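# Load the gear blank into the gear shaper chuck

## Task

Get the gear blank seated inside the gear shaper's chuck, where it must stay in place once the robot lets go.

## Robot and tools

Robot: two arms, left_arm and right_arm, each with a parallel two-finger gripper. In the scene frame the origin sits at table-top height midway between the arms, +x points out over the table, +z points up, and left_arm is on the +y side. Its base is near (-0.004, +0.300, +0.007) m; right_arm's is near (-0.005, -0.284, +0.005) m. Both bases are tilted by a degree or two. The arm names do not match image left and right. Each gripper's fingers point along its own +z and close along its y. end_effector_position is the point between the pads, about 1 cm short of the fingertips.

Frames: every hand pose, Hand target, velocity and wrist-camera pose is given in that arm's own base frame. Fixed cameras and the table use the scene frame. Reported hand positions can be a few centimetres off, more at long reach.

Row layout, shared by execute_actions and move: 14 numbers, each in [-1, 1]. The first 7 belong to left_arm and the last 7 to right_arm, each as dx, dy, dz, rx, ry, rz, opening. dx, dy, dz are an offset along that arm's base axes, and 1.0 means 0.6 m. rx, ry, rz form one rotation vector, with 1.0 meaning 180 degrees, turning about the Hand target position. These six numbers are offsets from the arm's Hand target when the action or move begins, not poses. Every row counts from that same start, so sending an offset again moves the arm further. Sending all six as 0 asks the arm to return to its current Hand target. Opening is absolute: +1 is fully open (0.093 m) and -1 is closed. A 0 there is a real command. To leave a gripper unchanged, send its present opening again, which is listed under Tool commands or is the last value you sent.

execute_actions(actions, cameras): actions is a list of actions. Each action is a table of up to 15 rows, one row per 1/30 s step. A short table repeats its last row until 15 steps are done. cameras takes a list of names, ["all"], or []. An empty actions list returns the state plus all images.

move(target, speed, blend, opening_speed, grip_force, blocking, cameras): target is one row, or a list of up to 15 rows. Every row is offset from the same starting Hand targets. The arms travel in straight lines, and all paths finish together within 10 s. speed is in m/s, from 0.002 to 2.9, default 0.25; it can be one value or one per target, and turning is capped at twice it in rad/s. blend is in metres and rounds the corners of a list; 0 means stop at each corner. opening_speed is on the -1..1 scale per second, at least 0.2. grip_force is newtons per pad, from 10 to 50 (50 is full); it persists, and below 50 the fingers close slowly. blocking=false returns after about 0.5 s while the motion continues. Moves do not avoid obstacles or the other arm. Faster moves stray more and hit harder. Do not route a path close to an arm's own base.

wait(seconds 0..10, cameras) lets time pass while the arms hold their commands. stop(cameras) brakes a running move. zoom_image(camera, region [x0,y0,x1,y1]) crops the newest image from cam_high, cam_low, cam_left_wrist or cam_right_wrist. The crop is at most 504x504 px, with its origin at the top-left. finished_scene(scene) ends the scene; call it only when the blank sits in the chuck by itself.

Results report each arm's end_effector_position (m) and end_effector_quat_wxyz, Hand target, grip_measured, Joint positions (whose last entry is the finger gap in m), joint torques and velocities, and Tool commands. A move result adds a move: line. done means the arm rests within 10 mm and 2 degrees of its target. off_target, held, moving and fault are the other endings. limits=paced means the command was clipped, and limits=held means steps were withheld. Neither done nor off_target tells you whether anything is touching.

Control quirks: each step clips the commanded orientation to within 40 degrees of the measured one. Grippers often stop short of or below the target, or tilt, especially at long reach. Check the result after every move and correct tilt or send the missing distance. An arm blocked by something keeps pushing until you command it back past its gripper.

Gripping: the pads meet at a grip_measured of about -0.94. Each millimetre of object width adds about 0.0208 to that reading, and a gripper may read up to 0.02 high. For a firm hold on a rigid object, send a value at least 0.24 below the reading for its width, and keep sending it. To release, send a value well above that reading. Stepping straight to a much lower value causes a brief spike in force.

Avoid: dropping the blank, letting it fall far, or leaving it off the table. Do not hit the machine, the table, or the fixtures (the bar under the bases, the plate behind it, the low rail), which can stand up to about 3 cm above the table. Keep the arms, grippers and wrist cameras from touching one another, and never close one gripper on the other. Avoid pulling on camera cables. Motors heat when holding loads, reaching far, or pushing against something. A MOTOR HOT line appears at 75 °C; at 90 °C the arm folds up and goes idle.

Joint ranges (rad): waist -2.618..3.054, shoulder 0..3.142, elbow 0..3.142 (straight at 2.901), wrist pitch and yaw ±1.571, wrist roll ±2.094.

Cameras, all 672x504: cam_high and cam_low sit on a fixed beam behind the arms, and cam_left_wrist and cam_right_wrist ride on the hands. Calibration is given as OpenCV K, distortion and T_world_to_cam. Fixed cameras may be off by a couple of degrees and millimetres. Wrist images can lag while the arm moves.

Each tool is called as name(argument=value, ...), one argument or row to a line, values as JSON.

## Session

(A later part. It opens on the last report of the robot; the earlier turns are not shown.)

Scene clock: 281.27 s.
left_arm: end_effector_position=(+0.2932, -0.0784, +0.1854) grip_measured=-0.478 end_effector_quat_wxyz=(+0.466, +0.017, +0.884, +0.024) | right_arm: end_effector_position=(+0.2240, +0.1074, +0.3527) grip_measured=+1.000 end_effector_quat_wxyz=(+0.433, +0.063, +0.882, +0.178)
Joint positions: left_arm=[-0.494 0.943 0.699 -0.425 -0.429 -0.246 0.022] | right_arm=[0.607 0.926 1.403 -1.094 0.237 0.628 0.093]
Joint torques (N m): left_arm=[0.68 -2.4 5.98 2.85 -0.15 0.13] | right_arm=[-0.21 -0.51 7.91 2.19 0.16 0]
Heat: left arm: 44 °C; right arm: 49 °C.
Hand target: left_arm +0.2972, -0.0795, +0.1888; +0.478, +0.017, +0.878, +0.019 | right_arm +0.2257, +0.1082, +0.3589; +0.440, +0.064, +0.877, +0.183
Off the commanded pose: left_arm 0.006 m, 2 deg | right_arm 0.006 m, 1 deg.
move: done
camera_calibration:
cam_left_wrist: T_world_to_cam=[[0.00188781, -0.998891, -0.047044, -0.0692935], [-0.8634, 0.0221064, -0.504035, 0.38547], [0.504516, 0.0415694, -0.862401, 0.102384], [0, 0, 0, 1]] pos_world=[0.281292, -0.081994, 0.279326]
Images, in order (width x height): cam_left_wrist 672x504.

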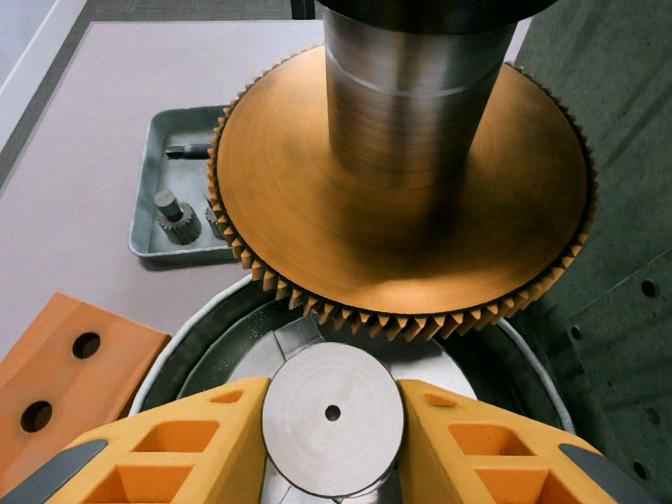

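move(
  target=[-0.0033, -0.003, -0.005, 0, 0, 0, -0.75, 0, 0, 0, 0, 0, 0, 1],
  speed=0.05,
  cameras=["cam_left_wrist"],
)

zoom_image(
  camera="cam_left_wrist",
  region=[260, 454, 410, 504],
)

Scene clock: 306.93 s.
left_arm: end_effector_position=(+0.2938, -0.0787, +0.1838) grip_measured=-0.478 end_effector_quat_wxyz=(+0.468, +0.016, +0.883, +0.023) | right_arm: end_effector_position=(+0.2240, +0.1074, +0.3527) grip_measured=+1.000 end_effector_quat_wxyz=(+0.433, +0.063, +0.882, +0.178)
Joint positions: left_arm=[-0.494 0.943 0.689 -0.411 -0.428 -0.246 0.022] | right_arm=[0.607 0.926 1.403 -1.094 0.237 0.628 0.093]
Joint torques (N m): left_arm=[-0.69 -2.69 5.74 2.76 -0.26 0.05] | right_arm=[-0.25 -0.53 7.94 2.19 0.15 0]
Heat: left arm: 47 °C; right arm: 50 °C.
Hand target: left_arm +0.2953, -0.0814, +0.1859; +0.478, +0.017, +0.878, +0.019 | right_arm +0.2257, +0.1082, +0.3589; +0.440, +0.064, +0.877, +0.183
Off the commanded pose: left_arm 0.004 m, 1 deg | right_arm 0.006 m, 1 deg.
move: done
camera_calibration:
cam_left_wrist: T_world_to_cam=[[0.0017421, -0.999, -0.0446841, -0.0701927], [-0.861406, 0.0211966, -0.507475, 0.385099], [0.507914, 0.0393752, -0.860507, 0.0991575], [0, 0, 0, 1]] pos_world=[0.281486, -0.0821896, 0.277617]
Images, in order (width x height): cam_left_wrist 672x504.

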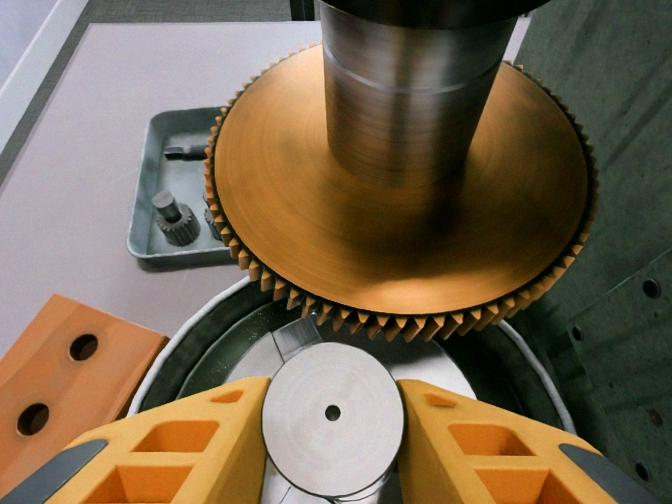

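Scaled by 3.360 from the camera's 672x504 image, which has a finer 960x720 frame.

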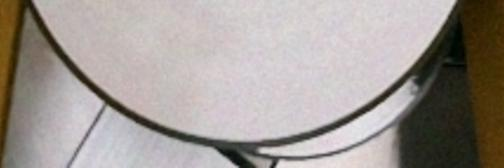

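move(
  target=[-0.0045, -0.0035, 0.003, 0, 0, 0, -0.75, 0, 0, 0, 0, 0, 0, 1],
  speed=0.05,
  cameras=["cam_left_wrist"],
)

zoom_image(
  camera="cam_left_wrist",
  region=[260, 454, 410, 504],
)

Scene clock: 320.40 s.
left_arm: end_effector_position=(+0.2923, -0.0825, +0.1835) grip_measured=-0.478 end_effector_quat_wxyz=(+0.468, +0.023, +0.883, +0.022) | right_arm: end_effector_position=(+0.2240, +0.1074, +0.3527) grip_measured=+1.000 end_effector_quat_wxyz=(+0.433, +0.063, +0.882, +0.178)
Joint positions: left_arm=[-0.51 0.943 0.689 -0.414 -0.433 -0.246 0.022] | right_arm=[0.607 0.926 1.403 -1.094 0.237 0.628 0.093]
Joint torques (N m): left_arm=[-0.81 -3.22 6.34 2.62 -0.34 -0.06] | right_arm=[-0.23 -0.51 7.91 2.19 0.16 0]
Heat: left arm: 46 °C; right arm: 50 °C.
Hand target: left_arm +0.2925, -0.0835, +0.1876; +0.478, +0.017, +0.878, +0.019 | right_arm +0.2257, +0.1082, +0.3589; +0.440, +0.064, +0.877, +0.183
Off the commanded pose: left_arm 0.004 m, 2 deg | right_arm 0.006 m, 1 deg.
move: done
camera_calibration:
cam_left_wrist: T_world_to_cam=[[-0.010689, -0.99877, -0.0484223, -0.0696421], [-0.861557, 0.0337784, -0.506536, 0.38467], [0.507549, 0.0363042, -0.860858, 0.0998369], [0, 0, 0, 1]] pos_world=[0.279998, -0.0861745, 0.277422]
Images, in order (width x height): cam_left_wrist 672x504.

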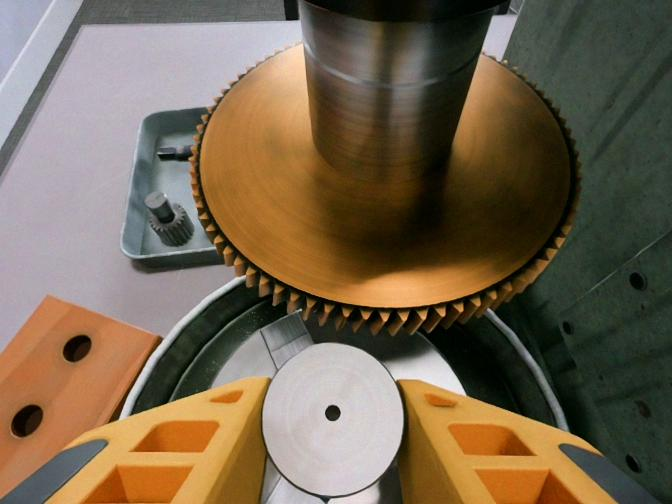

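Scaled by 3.360 from the camera's 672x504 image, which has a finer 960x720 frame.

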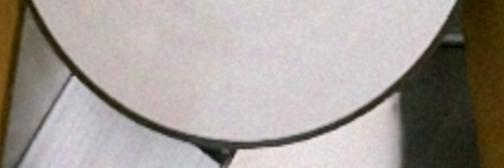

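move(
  target=[
    [0.002, -0.006, 0.003, 0, 0, 0, -0.75, 0, 0, 0, 0, 0, 0, 1],
    [-0.0025, 0.0043, 0.0, 0, 0, 0, -0.75, 0, 0, 0, 0, 0, 0, 1],
  ],
  speed=0.05,
  cameras=["cam_left_wrist"],
)

zoom_image(
  camera="cam_left_wrist",
  region=[260, 454, 410, 504],
)

Scene clock: 329.43 s.
left_arm: end_effector_position=(+0.2910, -0.0819, +0.1851) grip_measured=-0.478 end_effector_quat_wxyz=(+0.470, +0.020, +0.882, +0.024) | right_arm: end_effector_position=(+0.2240, +0.1074, +0.3527) grip_measured=+1.000 end_effector_quat_wxyz=(+0.433, +0.063, +0.882, +0.178)
Joint positions: left_arm=[-0.517 0.936 0.689 -0.418 -0.446 -0.252 0.022] | right_arm=[0.607 0.926 1.403 -1.094 0.237 0.628 0.093]
Joint torques (N m): left_arm=[0.59 -3.55 5.87 2.6 -0.17 0.04] | right_arm=[-0.23 -0.5 7.91 2.19 0.16 0]
Heat: left arm: 45 °C; right arm: 50 °C.
Hand target: left_arm +0.2911, -0.0810, +0.1876; +0.478, +0.017, +0.878, +0.019 | right_arm +0.2257, +0.1082, +0.3589; +0.440, +0.064, +0.877, +0.183
Off the commanded pose: left_arm 0.003 m, 1 deg | right_arm 0.006 m, 1 deg.
move: done
camera_calibration:
cam_left_wrist: T_world_to_cam=[[-0.00354371, -0.998788, -0.0490862, -0.0709068], [-0.858632, 0.0282, -0.511816, 0.384024], [0.51258, 0.0403333, -0.857691, 0.100086], [0, 0, 0, 1]] pos_world=[0.278182, -0.0856872, 0.278912]
Images, in order (width x height): cam_left_wrist 672x504.

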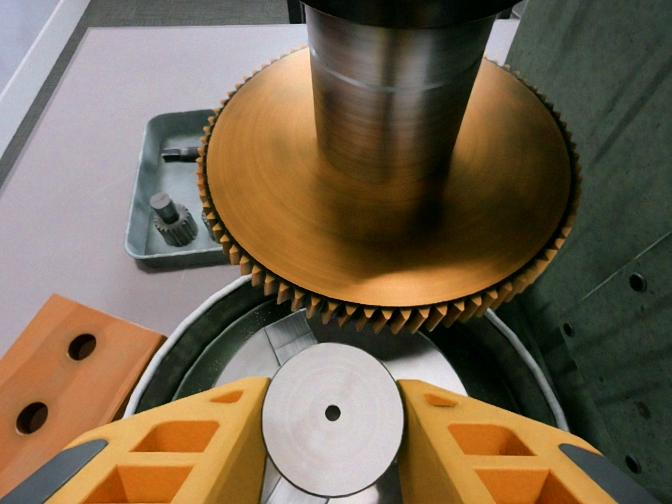

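Scaled by 3.360 from the camera's 672x504 image, which has a finer 960x720 frame.

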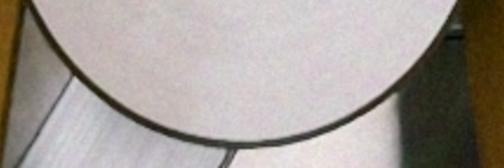

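move(
  target=[0.0, 0.003, 0.0, 0, 0, 0, -0.75, 0, 0, 0, 0, 0, 0, 1],
  speed=0.05,
  cameras=["cam_left_wrist"],
)

zoom_image(
  camera="cam_left_wrist",
  region=[240, 290, 410, 504],
)

Scene clock: 334.97 s.
left_arm: end_effector_position=(+0.2915, -0.0803, +0.1847) grip_measured=-0.478 end_effector_quat_wxyz=(+0.469, +0.017, +0.883, +0.024) | right_arm: end_effector_position=(+0.2240, +0.1074, +0.3527) grip_measured=+1.000 end_effector_quat_wxyz=(+0.433, +0.063, +0.882, +0.178)
Joint positions: left_arm=[-0.508 0.936 0.689 -0.419 -0.44 -0.252 0.022] | right_arm=[0.607 0.926 1.403 -1.094 0.237 0.628 0.093]
Joint torques (N m): left_arm=[0.64 -4.03 5.67 2.62 -0.14 0.11] | right_arm=[-0.24 -0.49 7.92 2.19 0.16 0]
Heat: left arm: 46 °C; right arm: 50 °C.
Hand target: left_arm +0.2911, -0.0791, +0.1876; +0.478, +0.017, +0.878, +0.019 | right_arm +0.2257, +0.1082, +0.3589; +0.440, +0.064, +0.877, +0.183
Off the commanded pose: left_arm 0.003 m, 1 deg | right_arm 0.006 m, 1 deg.
move: done
camera_calibration:
cam_left_wrist: T_world_to_cam=[[0.000305083, -0.998933, -0.0461716, -0.0710209], [-0.859995, 0.0232994, -0.509771, 0.383907], [0.510303, 0.0398628, -0.85907, 0.100328], [0, 0, 0, 1]] pos_world=[0.278983, -0.0838893, 0.278614]
Images, in order (width x height): cam_left_wrist 672x504.

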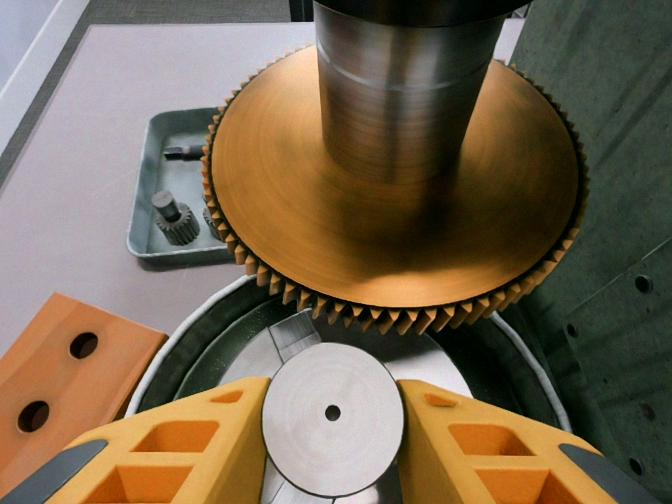

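Scaled by 2.355 from the camera's 672x504 image, which has a finer 960x720 frame.

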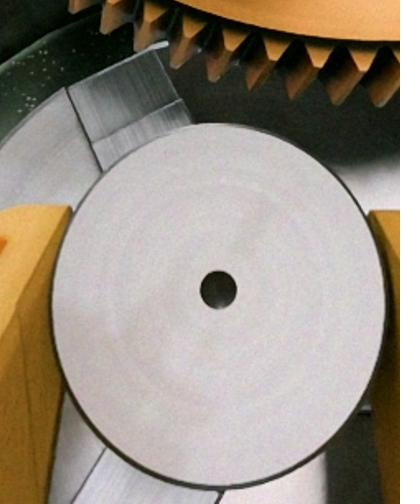

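move(
  target=[0.0, 0.0, -0.02, 0, 0, 0, -0.75, 0, 0, 0, 0, 0, 0, 1],
  speed=0.03,
  cameras=["cam_left_wrist"],
)

zoom_image(
  camera="cam_left_wrist",
  region=[240, 290, 410, 504],
)

Scene clock: 341.60 s.
left_arm: end_effector_position=(+0.2927, -0.0810, +0.1827) grip_measured=-0.478 end_effector_quat_wxyz=(+0.483, +0.013, +0.875, +0.016) | right_arm: end_effector_position=(+0.2240, +0.1074, +0.3527) grip_measured=+1.000 end_effector_quat_wxyz=(+0.433, +0.063, +0.882, +0.178)
Joint positions: left_arm=[-0.508 0.919 0.649 -0.359 -0.44 -0.252 0.022] | right_arm=[0.607 0.926 1.403 -1.094 0.237 0.628 0.093]
Joint torques (N m): left_arm=[0.69 -2.35 5.16 2.52 -0.15 0.1] | right_arm=[-0.21 -0.51 7.9 2.19 0.15 0]
Heat: left arm: 46 °C; right arm: 50 °C.
Hand target: left_arm +0.2911, -0.0791, +0.1756; +0.478, +0.017, +0.878, +0.019 | right_arm +0.2257, +0.1082, +0.3589; +0.440, +0.064, +0.877, +0.183
Off the commanded pose: left_arm 0.008 m, 1 deg | right_arm 0.006 m, 1 deg.
move: done
camera_calibration:
cam_left_wrist: T_world_to_cam=[[0.00103222, -0.999579, -0.0290026, -0.0751037], [-0.84326, 0.014719, -0.537305, 0.383287], [0.537505, 0.0250113, -0.842889, 0.0858698], [0, 0, 0, 1]] pos_world=[0.277133, -0.0828614, 0.276142]
Images, in order (width x height): cam_left_wrist 672x504.

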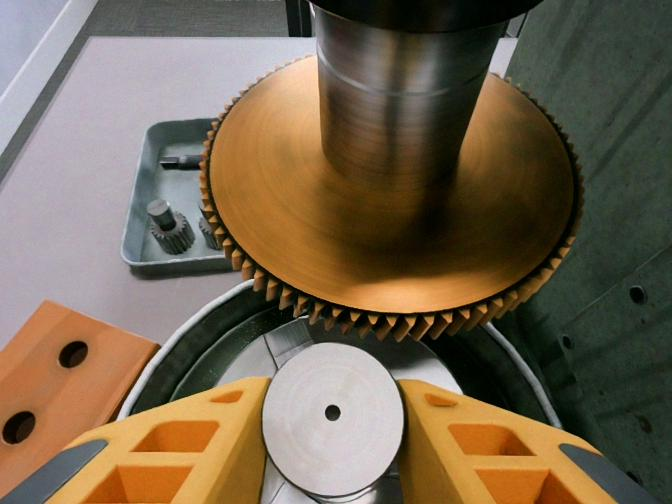

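Scaled by 2.355 from the camera's 672x504 image, which has a finer 960x720 frame.

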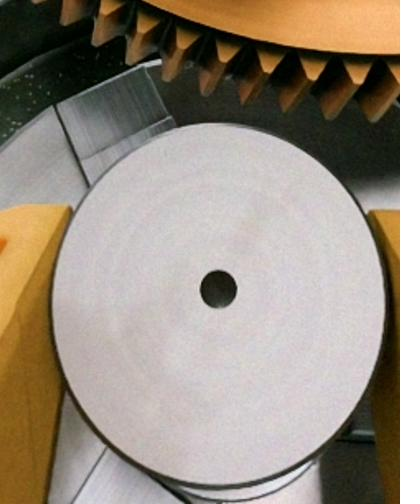

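move(
  target=[0.003, 0.0, 0.03, 0, 0, 0, -0.75, 0, 0, 0, 0, 0, 0, 1],
  speed=0.06,
  cameras=["cam_left_wrist"],
)

zoom_image(
  camera="cam_left_wrist",
  region=[240, 290, 430, 504],
)

Scene clock: 348.83 s.
left_arm: end_effector_position=(+0.2900, -0.0791, +0.1835) grip_measured=-0.478 end_effector_quat_wxyz=(+0.473, +0.016, +0.881, +0.020) | right_arm: end_effector_position=(+0.2240, +0.1074, +0.3527) grip_measured=+1.000 end_effector_quat_wxyz=(+0.433, +0.063, +0.882, +0.178)
Joint positions: left_arm=[-0.504 0.919 0.671 -0.406 -0.433 -0.251 0.022] | right_arm=[0.607 0.926 1.403 -1.094 0.237 0.628 0.093]
Joint torques (N m): left_arm=[0.72 -1.81 9.43 2.27 -0.18 0.13] | right_arm=[-0.24 -0.51 7.92 2.18 0.16 0]
Heat: left arm: 46 °C; right arm: 50 °C.
Hand target: left_arm +0.2929, -0.0791, +0.1937; +0.478, +0.017, +0.878, +0.019 | right_arm +0.2257, +0.1082, +0.3589; +0.440, +0.064, +0.877, +0.183
Off the commanded pose: left_arm 0.010 m, 1 deg | right_arm 0.006 m, 1 deg.
move: done
camera_calibration:
cam_left_wrist: T_world_to_cam=[[-0.000838269, -0.999286, -0.0377608, -0.0711122], [-0.85571, 0.0202563, -0.517058, 0.381785], [0.517454, 0.0318788, -0.855117, 0.0965627], [0, 0, 0, 1]] pos_world=[0.276671, -0.0818733, 0.277292]
Images, in order (width x height): cam_left_wrist 672x504.

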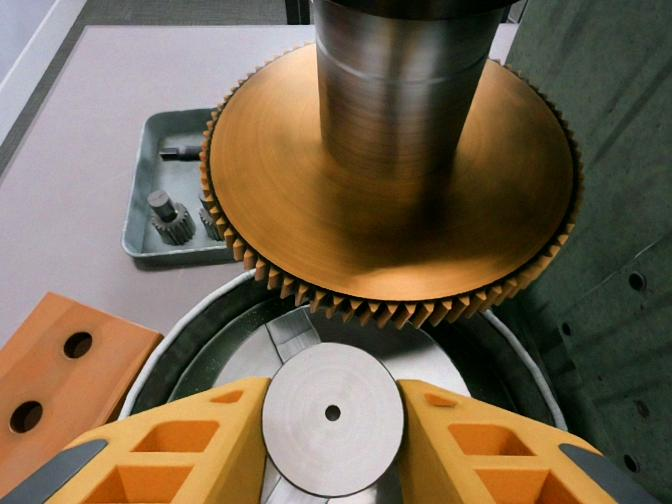

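Scaled by 2.355 from the camera's 672x504 image, which has a finer 960x720 frame.

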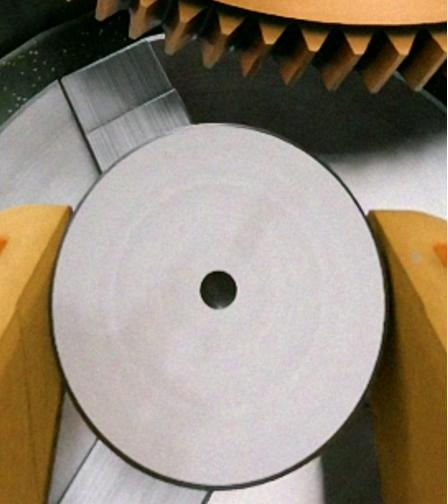

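wait(
  seconds=0.1,
  cameras=["cam_high", "cam_right_wrist"],
)

zoom_image(
  camera="cam_high",
  region=[405, 240, 455, 290],
)

Scene clock: 394.43 s.
left_arm: end_effector_position=(+0.2900, -0.0791, +0.1835) grip_measured=-0.478 end_effector_quat_wxyz=(+0.473, +0.016, +0.881, +0.020) | right_arm: end_effector_position=(+0.2240, +0.1074, +0.3527) grip_measured=+1.000 end_effector_quat_wxyz=(+0.433, +0.063, +0.882, +0.178)
Joint positions: left_arm=[-0.504 0.919 0.671 -0.406 -0.433 -0.251 0.022] | right_arm=[0.607 0.926 1.403 -1.094 0.237 0.628 0.093]
Joint torques (N m): left_arm=[0.77 -1.83 9.39 2.25 -0.18 0.13] | right_arm=[-0.21 -0.49 7.92 2.19 0.16 0]
Heat: left arm: 45 °C; right arm: 51 °C.
Hand target: left_arm +0.2929, -0.0791, +0.1937; +0.478, +0.017, +0.878, +0.019 | right_arm +0.2257, +0.1082, +0.3589; +0.440, +0.064, +0.877, +0.183
Tool commands: left_gripper/opening=-0.75 right_gripper/opening=+1.0
Off the commanded pose: left_arm 0.010 m, 1 deg | right_arm 0.006 m, 1 deg.
wait: 0.10 s; at rest from the start
Images, in order (width x height): cam_high 672x504, cam_right_wrist 672x504.

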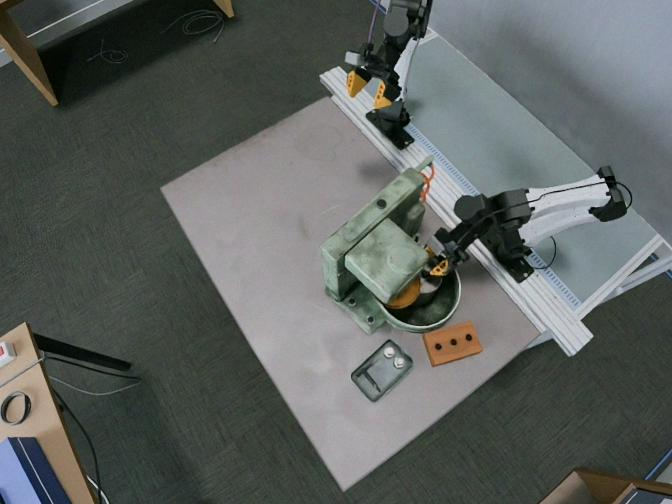

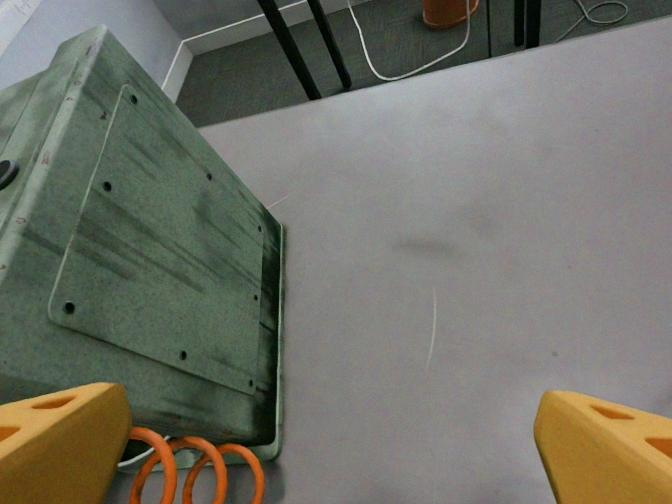

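Scaled by 10.080 from the camera's 672x504 image, which has a finer 960x720 frame.

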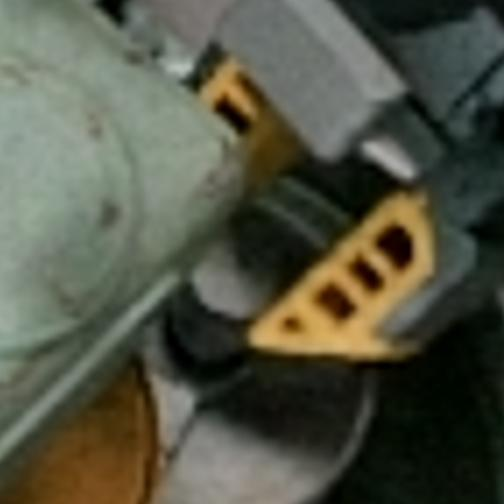

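move(
  target=[0.002, -0.0005, -0.03, 0, 0, 0, -0.75, 0, 0, 0, 0, 0, 0, 1],
  speed=0.03,
  cameras=["cam_left_wrist"],
)

zoom_image(
  camera="cam_left_wrist",
  region=[240, 290, 430, 504],
)

Scene clock: 408.80 s.
left_arm: end_effector_position=(+0.2930, -0.0808, +0.1830) grip_measured=-0.478 end_effector_quat_wxyz=(+0.483, +0.014, +0.876, +0.015) | right_arm: end_effector_position=(+0.2240, +0.1074, +0.3527) grip_measured=+1.000 end_effector_quat_wxyz=(+0.433, +0.063, +0.882, +0.178)
Joint positions: left_arm=[-0.504 0.919 0.651 -0.36 -0.433 -0.249 0.022] | right_arm=[0.607 0.926 1.403 -1.094 0.237 0.628 0.093]
Joint torques (N m): left_arm=[0.94 -1.18 5.35 2.63 -0.15 0.12] | right_arm=[-0.23 -0.51 7.91 2.19 0.16 0]
Heat: left arm: 45 °C; right arm: 51 °C.
Hand target: left_arm +0.2941, -0.0794, +0.1756; +0.478, +0.017, +0.878, +0.019 | right_arm +0.2257, +0.1082, +0.3589; +0.440, +0.064, +0.877, +0.183
Off the commanded pose: left_arm 0.007 m, 1 deg | right_arm 0.006 m, 1 deg.
move: done
camera_calibration:
cam_left_wrist: T_world_to_cam=[[-0.00136064, -0.99962, -0.027525, -0.0745369], [-0.84413, 0.0159054, -0.535903, 0.383738], [0.536138, 0.0225055, -0.843831, 0.0863317], [0, 0, 0, 1]] pos_world=[0.277537, -0.082555, 0.276444]
Images, in order (width x height): cam_left_wrist 672x504.

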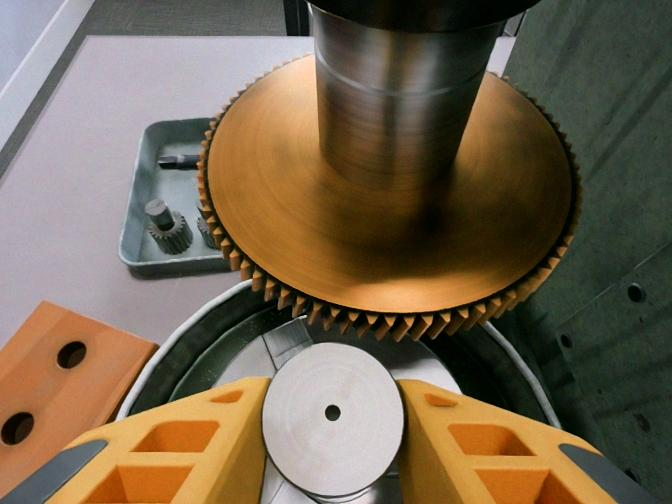

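Scaled by 2.355 from the camera's 672x504 image, which has a finer 960x720 frame.

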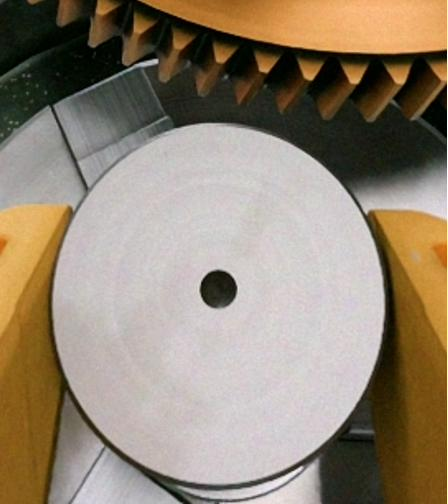

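move(
  target=[
    [-0.002, 0.0005, 0.036, 0, 0.0055, 0, -0.75, 0, 0, 0, 0, 0, 0, 1],
  ],
  speed=0.06,
  cameras=["cam_left_wrist"],
)

zoom_image(
  camera="cam_left_wrist",
  region=[240, 290, 430, 504],
)

Scene clock: 426.80 s.
left_arm: end_effector_position=(+0.2873, -0.0772, +0.1837) grip_measured=-0.478 end_effector_quat_wxyz=(+0.459, +0.020, +0.888, +0.025) | right_arm: end_effector_position=(+0.2240, +0.1074, +0.3527) grip_measured=+1.000 end_effector_quat_wxyz=(+0.433, +0.063, +0.882, +0.178)
Joint positions: left_arm=[-0.499 0.926 0.699 -0.46 -0.427 -0.249 0.022] | right_arm=[0.607 0.926 1.403 -1.094 0.237 0.628 0.093]
Joint torques (N m): left_arm=[0.68 -1.55 9.76 2.41 -0.14 0.06] | right_arm=[-0.2 -0.51 7.94 2.19 0.15 0]
Heat: left arm: 46 °C; right arm: 51 °C.
Hand target: left_arm +0.2929, -0.0791, +0.1973; +0.471, +0.017, +0.882, +0.019 | right_arm +0.2257, +0.1082, +0.3589; +0.440, +0.064, +0.877, +0.183
Off the commanded pose: left_arm 0.015 m, 2 deg | right_arm 0.006 m, 1 deg.
move: off_target (left_arm)
camera_calibration:
cam_left_wrist: T_world_to_cam=[[-0.00366972, -0.998639, -0.0520236, -0.0656122], [-0.871332, 0.0287205, -0.489853, 0.379733], [0.49068, 0.0435322, -0.870252, 0.109461], [0, 0, 0, 1]] pos_world=[0.276923, -0.0811941, 0.277858]
Images, in order (width x height): cam_left_wrist 672x504.

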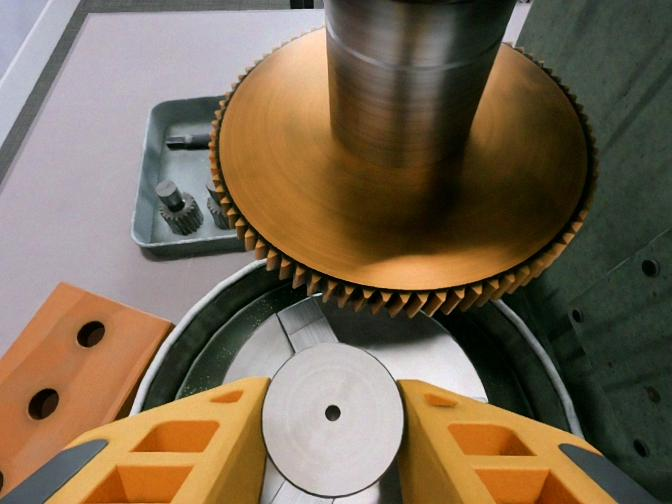

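Scaled by 2.355 from the camera's 672x504 image, which has a finer 960x720 frame.

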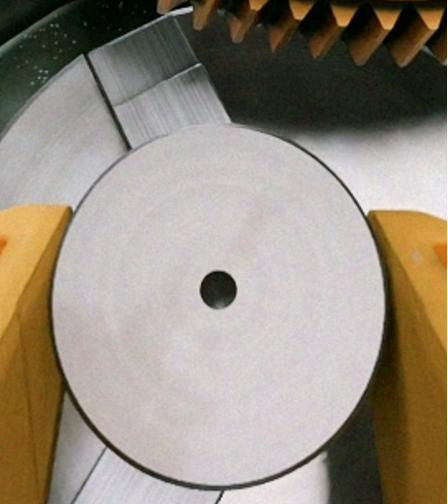

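move(
  target=[
    [0.0027, -0.0035, 0.032, 0, -0.0055, 0, -0.75, 0, 0, 0, 0, 0, 0, 1],
    [0.0027, -0.0035, -0.0097, 0, -0.0055, 0, -0.75, 0, 0, 0, 0, 0, 0, 1],
  ],
  speed=0.06,
  cameras=["cam_left_wrist"],
)

zoom_image(
  camera="cam_left_wrist",
  region=[240, 290, 430, 504],
)

Scene clock: 448.30 s.
left_arm: end_effector_position=(+0.2905, -0.0789, +0.1876) grip_measured=-0.478 end_effector_quat_wxyz=(+0.465, +0.018, +0.885, +0.022) | right_arm: end_effector_position=(+0.2240, +0.1074, +0.3527) grip_measured=+1.000 end_effector_quat_wxyz=(+0.433, +0.063, +0.882, +0.178)
Joint positions: left_arm=[-0.499 0.932 0.706 -0.445 -0.427 -0.249 0.022] | right_arm=[0.607 0.926 1.403 -1.094 0.237 0.628 0.093]
Joint torques (N m): left_arm=[-0.4 -2.03 6.15 2.84 -0.29 0.06] | right_arm=[-0.24 -0.51 7.91 2.19 0.16 0]
Heat: left arm: 46 °C; right arm: 52 °C.
Hand target: left_arm +0.2945, -0.0812, +0.1914; +0.478, +0.017, +0.878, +0.019 | right_arm +0.2257, +0.1082, +0.3589; +0.440, +0.064, +0.877, +0.183
Off the commanded pose: left_arm 0.006 m, 2 deg | right_arm 0.006 m, 1 deg.
move: done
camera_calibration:
cam_left_wrist: T_world_to_cam=[[-0.00298082, -0.999001, -0.0445868, -0.0688117], [-0.864563, 0.0249803, -0.501903, 0.384446], [0.502515, 0.0370521, -0.863774, 0.106211], [0, 0, 0, 1]] pos_world=[0.2788, -0.0822819, 0.281628]
Images, in order (width x height): cam_left_wrist 672x504.

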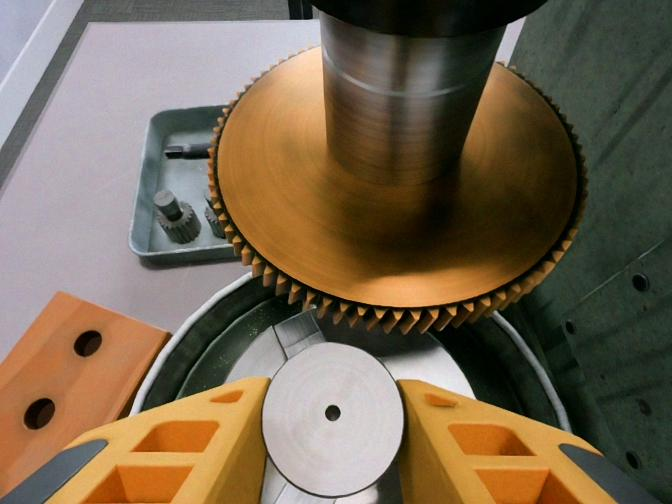

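Scaled by 2.355 from the camera's 672x504 image, which has a finer 960x720 frame.

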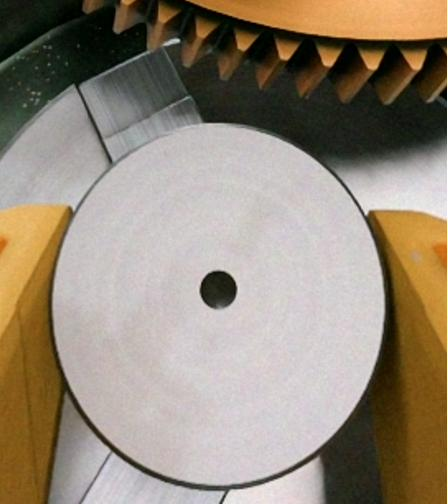

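move(
  target=[-0.0008, -0.002, -0.015, 0, 0, 0, -0.75, 0, 0, 0, 0, 0, 0, 1],
  speed=0.03,
  cameras=["cam_left_wrist"],
)

zoom_image(
  camera="cam_left_wrist",
  region=[240, 290, 430, 504],
)

Scene clock: 453.43 s.
left_arm: end_effector_position=(+0.2926, -0.0795, +0.1835) grip_measured=-0.478 end_effector_quat_wxyz=(+0.473, +0.016, +0.881, +0.021) | right_arm: end_effector_position=(+0.2240, +0.1074, +0.3527) grip_measured=+1.000 end_effector_quat_wxyz=(+0.433, +0.063, +0.882, +0.178)
Joint positions: left_arm=[-0.5 0.932 0.676 -0.398 -0.432 -0.249 0.022] | right_arm=[0.607 0.926 1.403 -1.094 0.237 0.628 0.093]
Joint torques (N m): left_arm=[-0.9 -1.78 5.75 2.74 -0.28 0.02] | right_arm=[-0.2 -0.5 7.92 2.19 0.16 0]
Heat: left arm: 47 °C; right arm: 52 °C.
Hand target: left_arm +0.2940, -0.0824, +0.1824; +0.478, +0.017, +0.878, +0.019 | right_arm +0.2257, +0.1082, +0.3589; +0.440, +0.064, +0.877, +0.183
Off the commanded pose: left_arm 0.003 m, 1 deg | right_arm 0.006 m, 1 deg.
move: done
camera_calibration:
cam_left_wrist: T_world_to_cam=[[0.00074281, -0.99922, -0.0394788, -0.0716747], [-0.856081, 0.0197689, -0.516463, 0.384007], [0.516841, 0.0341807, -0.855399, 0.0956268], [0, 0, 0, 1]] pos_world=[0.27937, -0.0824788, 0.277295]
Images, in order (width x height): cam_left_wrist 672x504.

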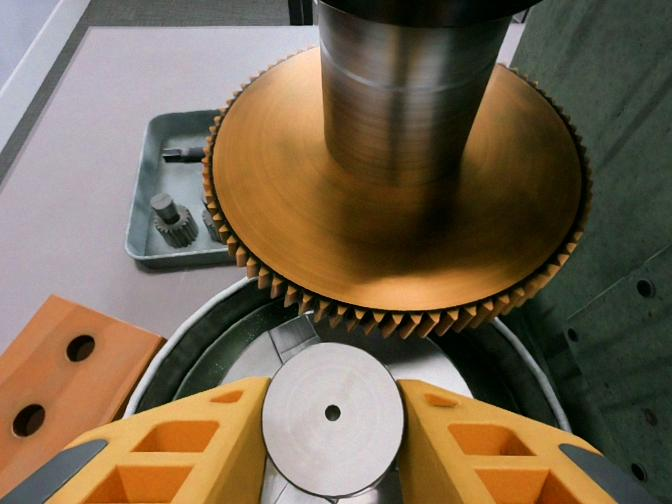

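Scaled by 2.355 from the camera's 672x504 image, which has a finer 960x720 frame.

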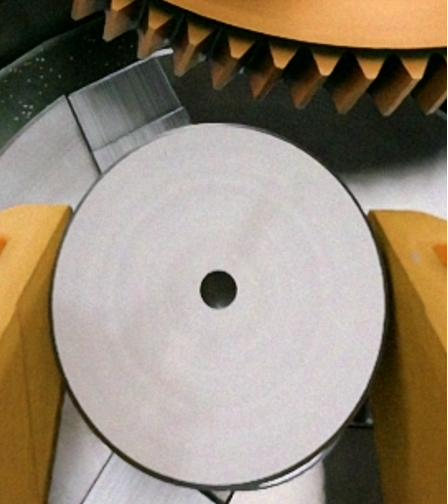

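move(
  target=[-0.006, 0.0, 0.0, 0, 0.003, 0, -0.75, 0, 0, 0, 0, 0, 0, 1],
  speed=0.03,
)

Scene clock: 457.83 s.
left_arm: end_effector_position=(+0.2919, -0.0811, +0.1834) grip_measured=-0.478 end_effector_quat_wxyz=(+0.472, +0.018, +0.881, +0.021) | right_arm: end_effector_position=(+0.2240, +0.1074, +0.3527) grip_measured=+1.000 end_effector_quat_wxyz=(+0.433, +0.063, +0.882, +0.178)
Joint positions: left_arm=[-0.508 0.932 0.676 -0.4 -0.435 -0.249 0.022] | right_arm=[0.607 0.926 1.403 -1.094 0.237 0.628 0.093]
Joint torques (N m): left_arm=[-0.9 -2.67 6.05 2.47 -0.28 -0.04] | right_arm=[-0.23 -0.5 7.91 2.19 0.15 0]
Heat: left arm: 48 °C; right arm: 52 °C.
Hand target: left_arm +0.2904, -0.0824, +0.1824; +0.474, +0.017, +0.880, +0.019 | right_arm +0.2257, +0.1082, +0.3589; +0.440, +0.064, +0.877, +0.183
Off the commanded pose: left_arm 0.002 m, 0 deg | right_arm 0.006 m, 1 deg.
move: done

move(
  target=[
    [0.0042,0.0023,-0.009,0,0,0,-0.75,0,0,0,0,0,0,1],
    [0.0031,0.0048,-0.009,0,0,0,-0.75,0,0,0,0,0,0,1],
    [0.0001,0.005,-0.009,0,0,0,-0.75,0,0,0,0,0,0,1],
    [-0.0018,0.0023,-0.009,0,0,0,-0.75,0,0,0,0,0,0,1],
    [-0.0002,-0.001,-0.009,0,0,0,-0.75,0,0,0,0,0,0,1],
    [0.0038,-0.0013,-0.009,0,0,0,-0.75,0,0,0,0,0,0,1],
    [0.0062,0.0023,-0.009,0,0,0,-0.75,0,0,0,0,0,0,1],
    [0.0041,0.0065,-0.009,0,0,0,-0.75,0,0,0,0,0,0,1],
    [-0.0009,0.0068,-0.009,0,0,0,-0.75,0,0,0,0,0,0,1],
    [-0.0038,0.0023,-0.009,0,0,0,-0.75,0,0,0,0,0,0,1],
    [-0.0012,-0.0028,-0.009,0,0,0,-0.75,0,0,0,0,0,0,1],
    [0.0048,-0.0031,-0.009,0,0,0,-0.75,0,0,0,0,0,0,1],
    [0.0017,0.0023,-0.009,0,0,0,-0.75,0,0,0,0,0,0,1],
  ],
  speed=0.02,
  blend=0.001,
  cameras=["cam_left_wrist"],
)

zoom_image(
  camera="cam_left_wrist",
  region=[240, 290, 430, 504],
)

Scene clock: 477.00 s.
left_arm: end_effector_position=(+0.2915, -0.0822, +0.1804) grip_measured=-0.478 end_effector_quat_wxyz=(+0.475, +0.019, +0.880, +0.021) | right_arm: end_effector_position=(+0.2240, +0.1074, +0.3527) grip_measured=+1.000 end_effector_quat_wxyz=(+0.433, +0.063, +0.882, +0.178)
Joint positions: left_arm=[-0.515 0.931 0.66 -0.382 -0.442 -0.25 0.022] | right_arm=[0.607 0.926 1.403 -1.094 0.237 0.628 0.093]
Joint torques (N m): left_arm=[0.76 -2.35 5.67 2.56 -0.14 0.01] | right_arm=[-0.25 -0.51 7.91 2.19 0.15 0]
Heat: left arm: 48 °C; right arm: 52 °C.
Hand target: left_arm +0.2915, -0.0811, +0.1772; +0.474, +0.017, +0.880, +0.019 | right_arm +0.2257, +0.1082, +0.3589; +0.440, +0.064, +0.877, +0.183
Off the commanded pose: left_arm 0.004 m, 0 deg | right_arm 0.006 m, 1 deg.
move: done; blend cut to 0.0008 m at target 1, 0.0008 m at target 2, 0.0009 m at target 3
camera_calibration:
cam_left_wrist: T_world_to_cam=[[-0.00528849, -0.999081, -0.0425233, -0.0721703], [-0.853552, 0.0266645, -0.520325, 0.381982], [0.520981, 0.0335441, -0.852909, 0.0919249], [0, 0, 0, 1]] pos_world=[0.277769, -0.0853729, 0.27409]
Images, in order (width x height): cam_left_wrist 672x504.

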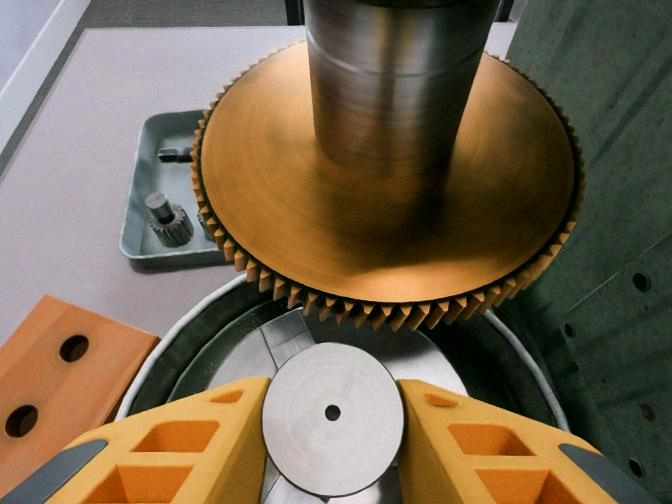

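Scaled by 2.355 from the camera's 672x504 image, which has a finer 960x720 frame.

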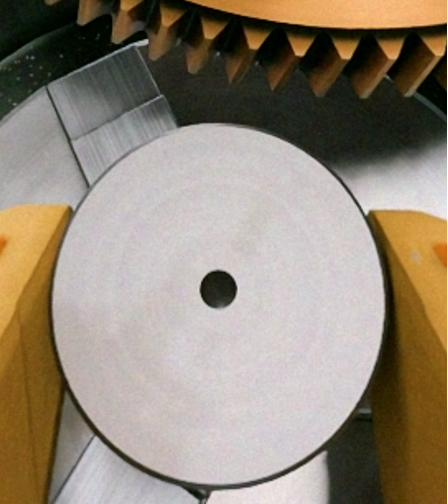

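move(
  target=[-0.002, 0.003, -0.02, 0, 0, 0, -0.75, 0, 0, 0, 0, 0, 0, 1],
  speed=0.02,
  cameras=["cam_left_wrist"],
)

zoom_image(
  camera="cam_left_wrist",
  region=[240, 290, 430, 504],
)

Scene clock: 485.40 s.
left_arm: end_effector_position=(+0.2921, -0.0809, +0.1786) grip_measured=-0.478 end_effector_quat_wxyz=(+0.487, +0.013, +0.873, +0.015) | right_arm: end_effector_position=(+0.2240, +0.1074, +0.3527) grip_measured=+1.000 end_effector_quat_wxyz=(+0.433, +0.063, +0.882, +0.178)
Joint positions: left_arm=[-0.511 0.911 0.623 -0.331 -0.443 -0.25 0.022] | right_arm=[0.607 0.926 1.403 -1.094 0.237 0.628 0.093]
Joint torques (N m): left_arm=[0.88 -1.29 4.62 2.5 -0.09 0.05] | right_arm=[-0.23 -0.53 7.91 2.19 0.15 0]
Heat: left arm: 48 °C; right arm: 52 °C.
Hand target: left_arm +0.2903, -0.0792, +0.1652; +0.474, +0.017, +0.880, +0.019 | right_arm +0.2257, +0.1082, +0.3589; +0.440, +0.064, +0.877, +0.183
Off the commanded pose: left_arm 0.014 m, 2 deg | right_arm 0.006 m, 1 deg.
move: off_target (left_arm)
camera_calibration:
cam_left_wrist: T_world_to_cam=[[0.000655525, -0.999638, -0.0269005, -0.075493], [-0.83853, 0.0141074, -0.544673, 0.380476], [0.544855, 0.0229139, -0.838217, 0.0795989], [0, 0, 0, 1]] pos_world=[0.27572, -0.0826571, 0.271925]
Images, in order (width x height): cam_left_wrist 672x504.

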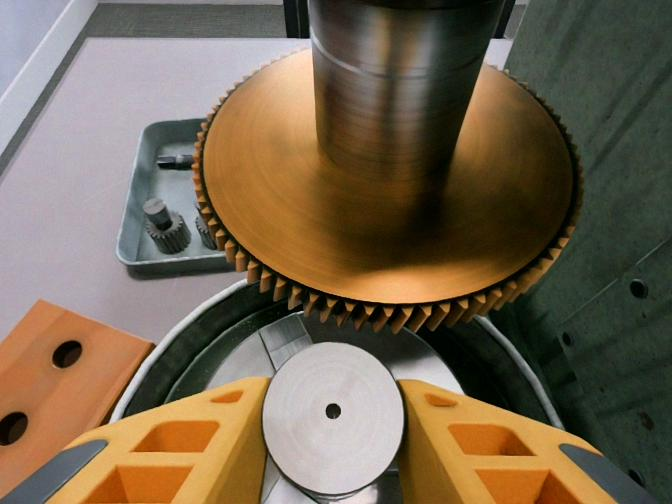

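Scaled by 2.355 from the camera's 672x504 image, which has a finer 960x720 frame.

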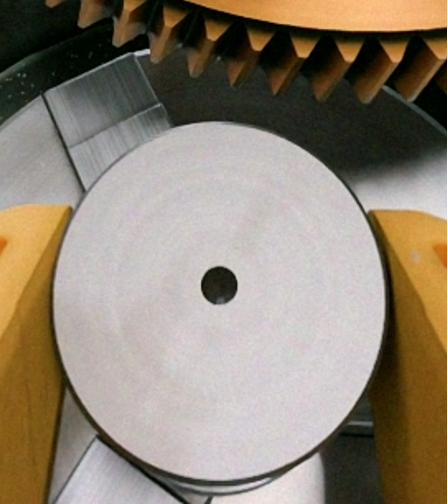

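move(
  target=[
    [0.012, -0.0033, 0.083, 0, 0, 0, -0.75, 0, 0, 0, 0, 0, 0, 1],
    [0.0045, -0.0033, 0.0438, 0, 0, 0, -0.75, 0, 0, 0, 0, 0, 0, 1],
  ],
  speed=0.06,
  cameras=["cam_left_wrist"],
)

zoom_image(
  camera="cam_left_wrist",
  region=[240, 290, 430, 504],
)

Scene clock: 504.37 s.
left_arm: end_effector_position=(+0.2915, -0.0819, +0.1803) grip_measured=-0.479 end_effector_quat_wxyz=(+0.451, +0.021, +0.892, +0.018) | right_arm: end_effector_position=(+0.2240, +0.1074, +0.3527) grip_measured=+1.000 end_effector_quat_wxyz=(+0.433, +0.063, +0.882, +0.178)
Joint positions: left_arm=[-0.495 0.959 0.712 -0.455 -0.404 -0.257 0.022] | right_arm=[0.607 0.926 1.403 -1.094 0.237 0.628 0.093]
Joint torques (N m): left_arm=[-0.8 -4.7 6.24 2.73 -0.48 0.07] | right_arm=[-0.23 -0.5 7.9 2.18 0.16 0]
Heat: left arm: 48 °C; right arm: 52 °C.
Hand target: left_arm +0.2930, -0.0812, +0.1913; +0.474, +0.017, +0.880, +0.019 | right_arm +0.2257, +0.1082, +0.3589; +0.440, +0.064, +0.877, +0.183
Off the commanded pose: left_arm 0.011 m, 3 deg | right_arm 0.006 m, 1 deg.
move: off_target (left_arm)
camera_calibration:
cam_left_wrist: T_world_to_cam=[[-0.0129407, -0.999124, -0.0397932, -0.070099], [-0.880623, 0.0302387, -0.472852, 0.381495], [0.473641, 0.0289237, -0.880243, 0.110173], [0, 0, 0, 1]] pos_world=[0.282863, -0.0847601, 0.27458]
Images, in order (width x height): cam_left_wrist 672x504.

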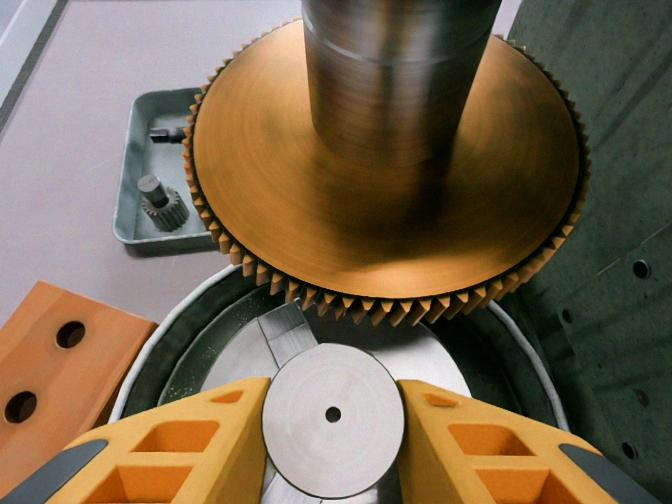

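Scaled by 2.355 from the camera's 672x504 image, which has a finer 960x720 frame.

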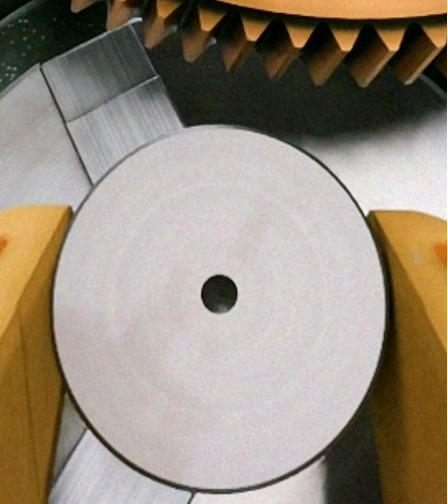

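wait(
  seconds=0.1,
  cameras=["cam_high"],
)

zoom_image(
  camera="cam_high",
  region=[405, 240, 455, 290],
)

Scene clock: 515.57 s.
left_arm: end_effector_position=(+0.2914, -0.0821, +0.1803) grip_measured=-0.479 end_effector_quat_wxyz=(+0.451, +0.022, +0.892, +0.018) | right_arm: end_effector_position=(+0.2240, +0.1074, +0.3527) grip_measured=+1.000 end_effector_quat_wxyz=(+0.433, +0.063, +0.882, +0.178)
Joint positions: left_arm=[-0.495 0.959 0.712 -0.455 -0.404 -0.257 0.022] | right_arm=[0.607 0.926 1.403 -1.094 0.237 0.628 0.093]
Joint torques (N m): left_arm=[-0.88 -4.63 6.16 2.72 -0.51 0.09] | right_arm=[-0.23 -0.51 7.91 2.19 0.15 0]
Heat: left arm: 48 °C; right arm: 52 °C.
Hand target: left_arm +0.2929, -0.0813, +0.1913; +0.474, +0.017, +0.880, +0.019 | right_arm +0.2257, +0.1082, +0.3589; +0.440, +0.064, +0.877, +0.183
Tool commands: left_gripper/opening=-0.75 right_gripper/opening=+1.0
Off the commanded pose: left_arm 0.011 m, 3 deg | right_arm 0.006 m, 1 deg.
wait: 0.10 s; at rest from the start
Images, in order (width x height): cam_high 672x504.

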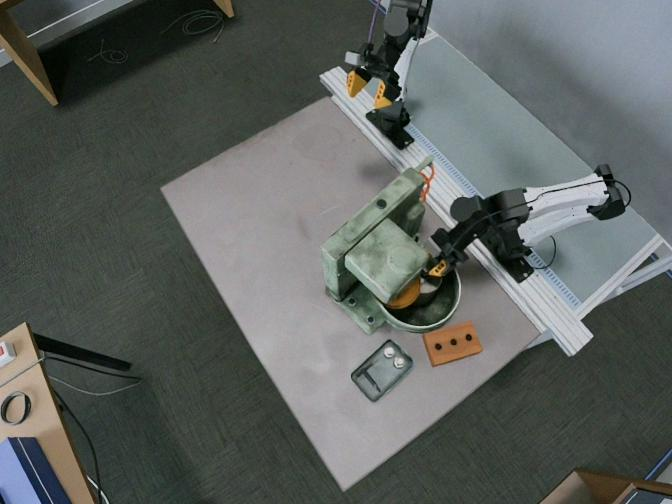

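Scaled by 10.080 from the camera's 672x504 image, which has a finer 960x720 frame.

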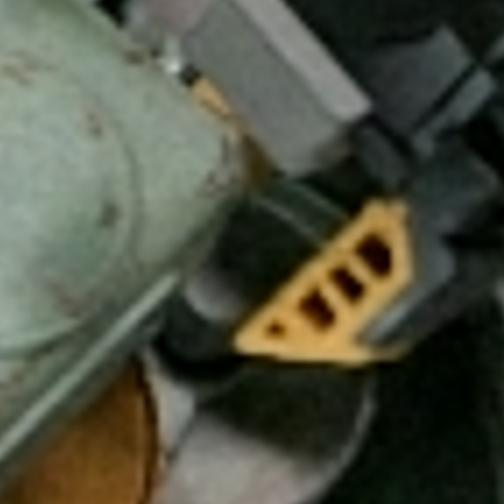

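move(
  target=[-0.0032, 0.0022, -0.04, 0, 0.012, 0, -0.75, 0, 0, 0, 0, 0, 0, 1],
  speed=0.03,
  cameras=["cam_left_wrist"],
)

zoom_image(
  camera="cam_left_wrist",
  region=[240, 290, 430, 504],
)

Scene clock: 521.57 s.
left_arm: end_effector_position=(+0.2917, -0.0808, +0.1791) grip_measured=-0.479 end_effector_quat_wxyz=(+0.466, +0.016, +0.885, +0.014) | right_arm: end_effector_position=(+0.2240, +0.1074, +0.3527) grip_measured=+1.000 end_effector_quat_wxyz=(+0.433, +0.063, +0.882, +0.178)
Joint positions: left_arm=[-0.495 0.935 0.671 -0.401 -0.412 -0.257 0.022] | right_arm=[0.607 0.926 1.403 -1.094 0.237 0.628 0.093]
Joint torques (N m): left_arm=[0.1 -1.24 4.59 2.57 -0.23 0.01] | right_arm=[-0.21 -0.5 7.92 2.19 0.16 0]
Heat: left arm: 47 °C; right arm: 52 °C.
Hand target: left_arm +0.2910, -0.0800, +0.1674; +0.457, +0.017, +0.889, +0.019 | right_arm +0.2257, +0.1082, +0.3589; +0.440, +0.064, +0.877, +0.183
Off the commanded pose: left_arm 0.012 m, 1 deg | right_arm 0.006 m, 1 deg.
move: off_target (left_arm)
camera_calibration:
cam_left_wrist: T_world_to_cam=[[-0.00600384, -0.999612, -0.0272152, -0.0733033], [-0.863849, 0.0188938, -0.503396, 0.380832], [0.503715, 0.0204875, -0.863627, 0.0965639], [0, 0, 0, 1]] pos_world=[0.279901, -0.0824485, 0.27311]
Images, in order (width x height): cam_left_wrist 672x504.

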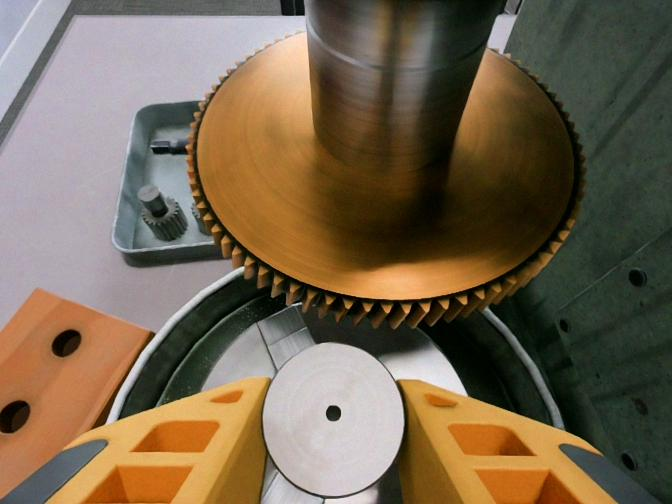

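Scaled by 2.355 from the camera's 672x504 image, which has a finer 960x720 frame.

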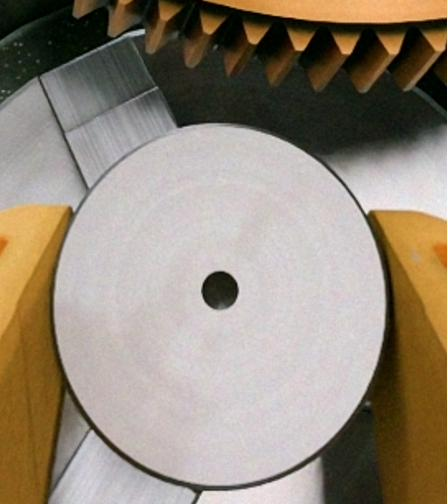

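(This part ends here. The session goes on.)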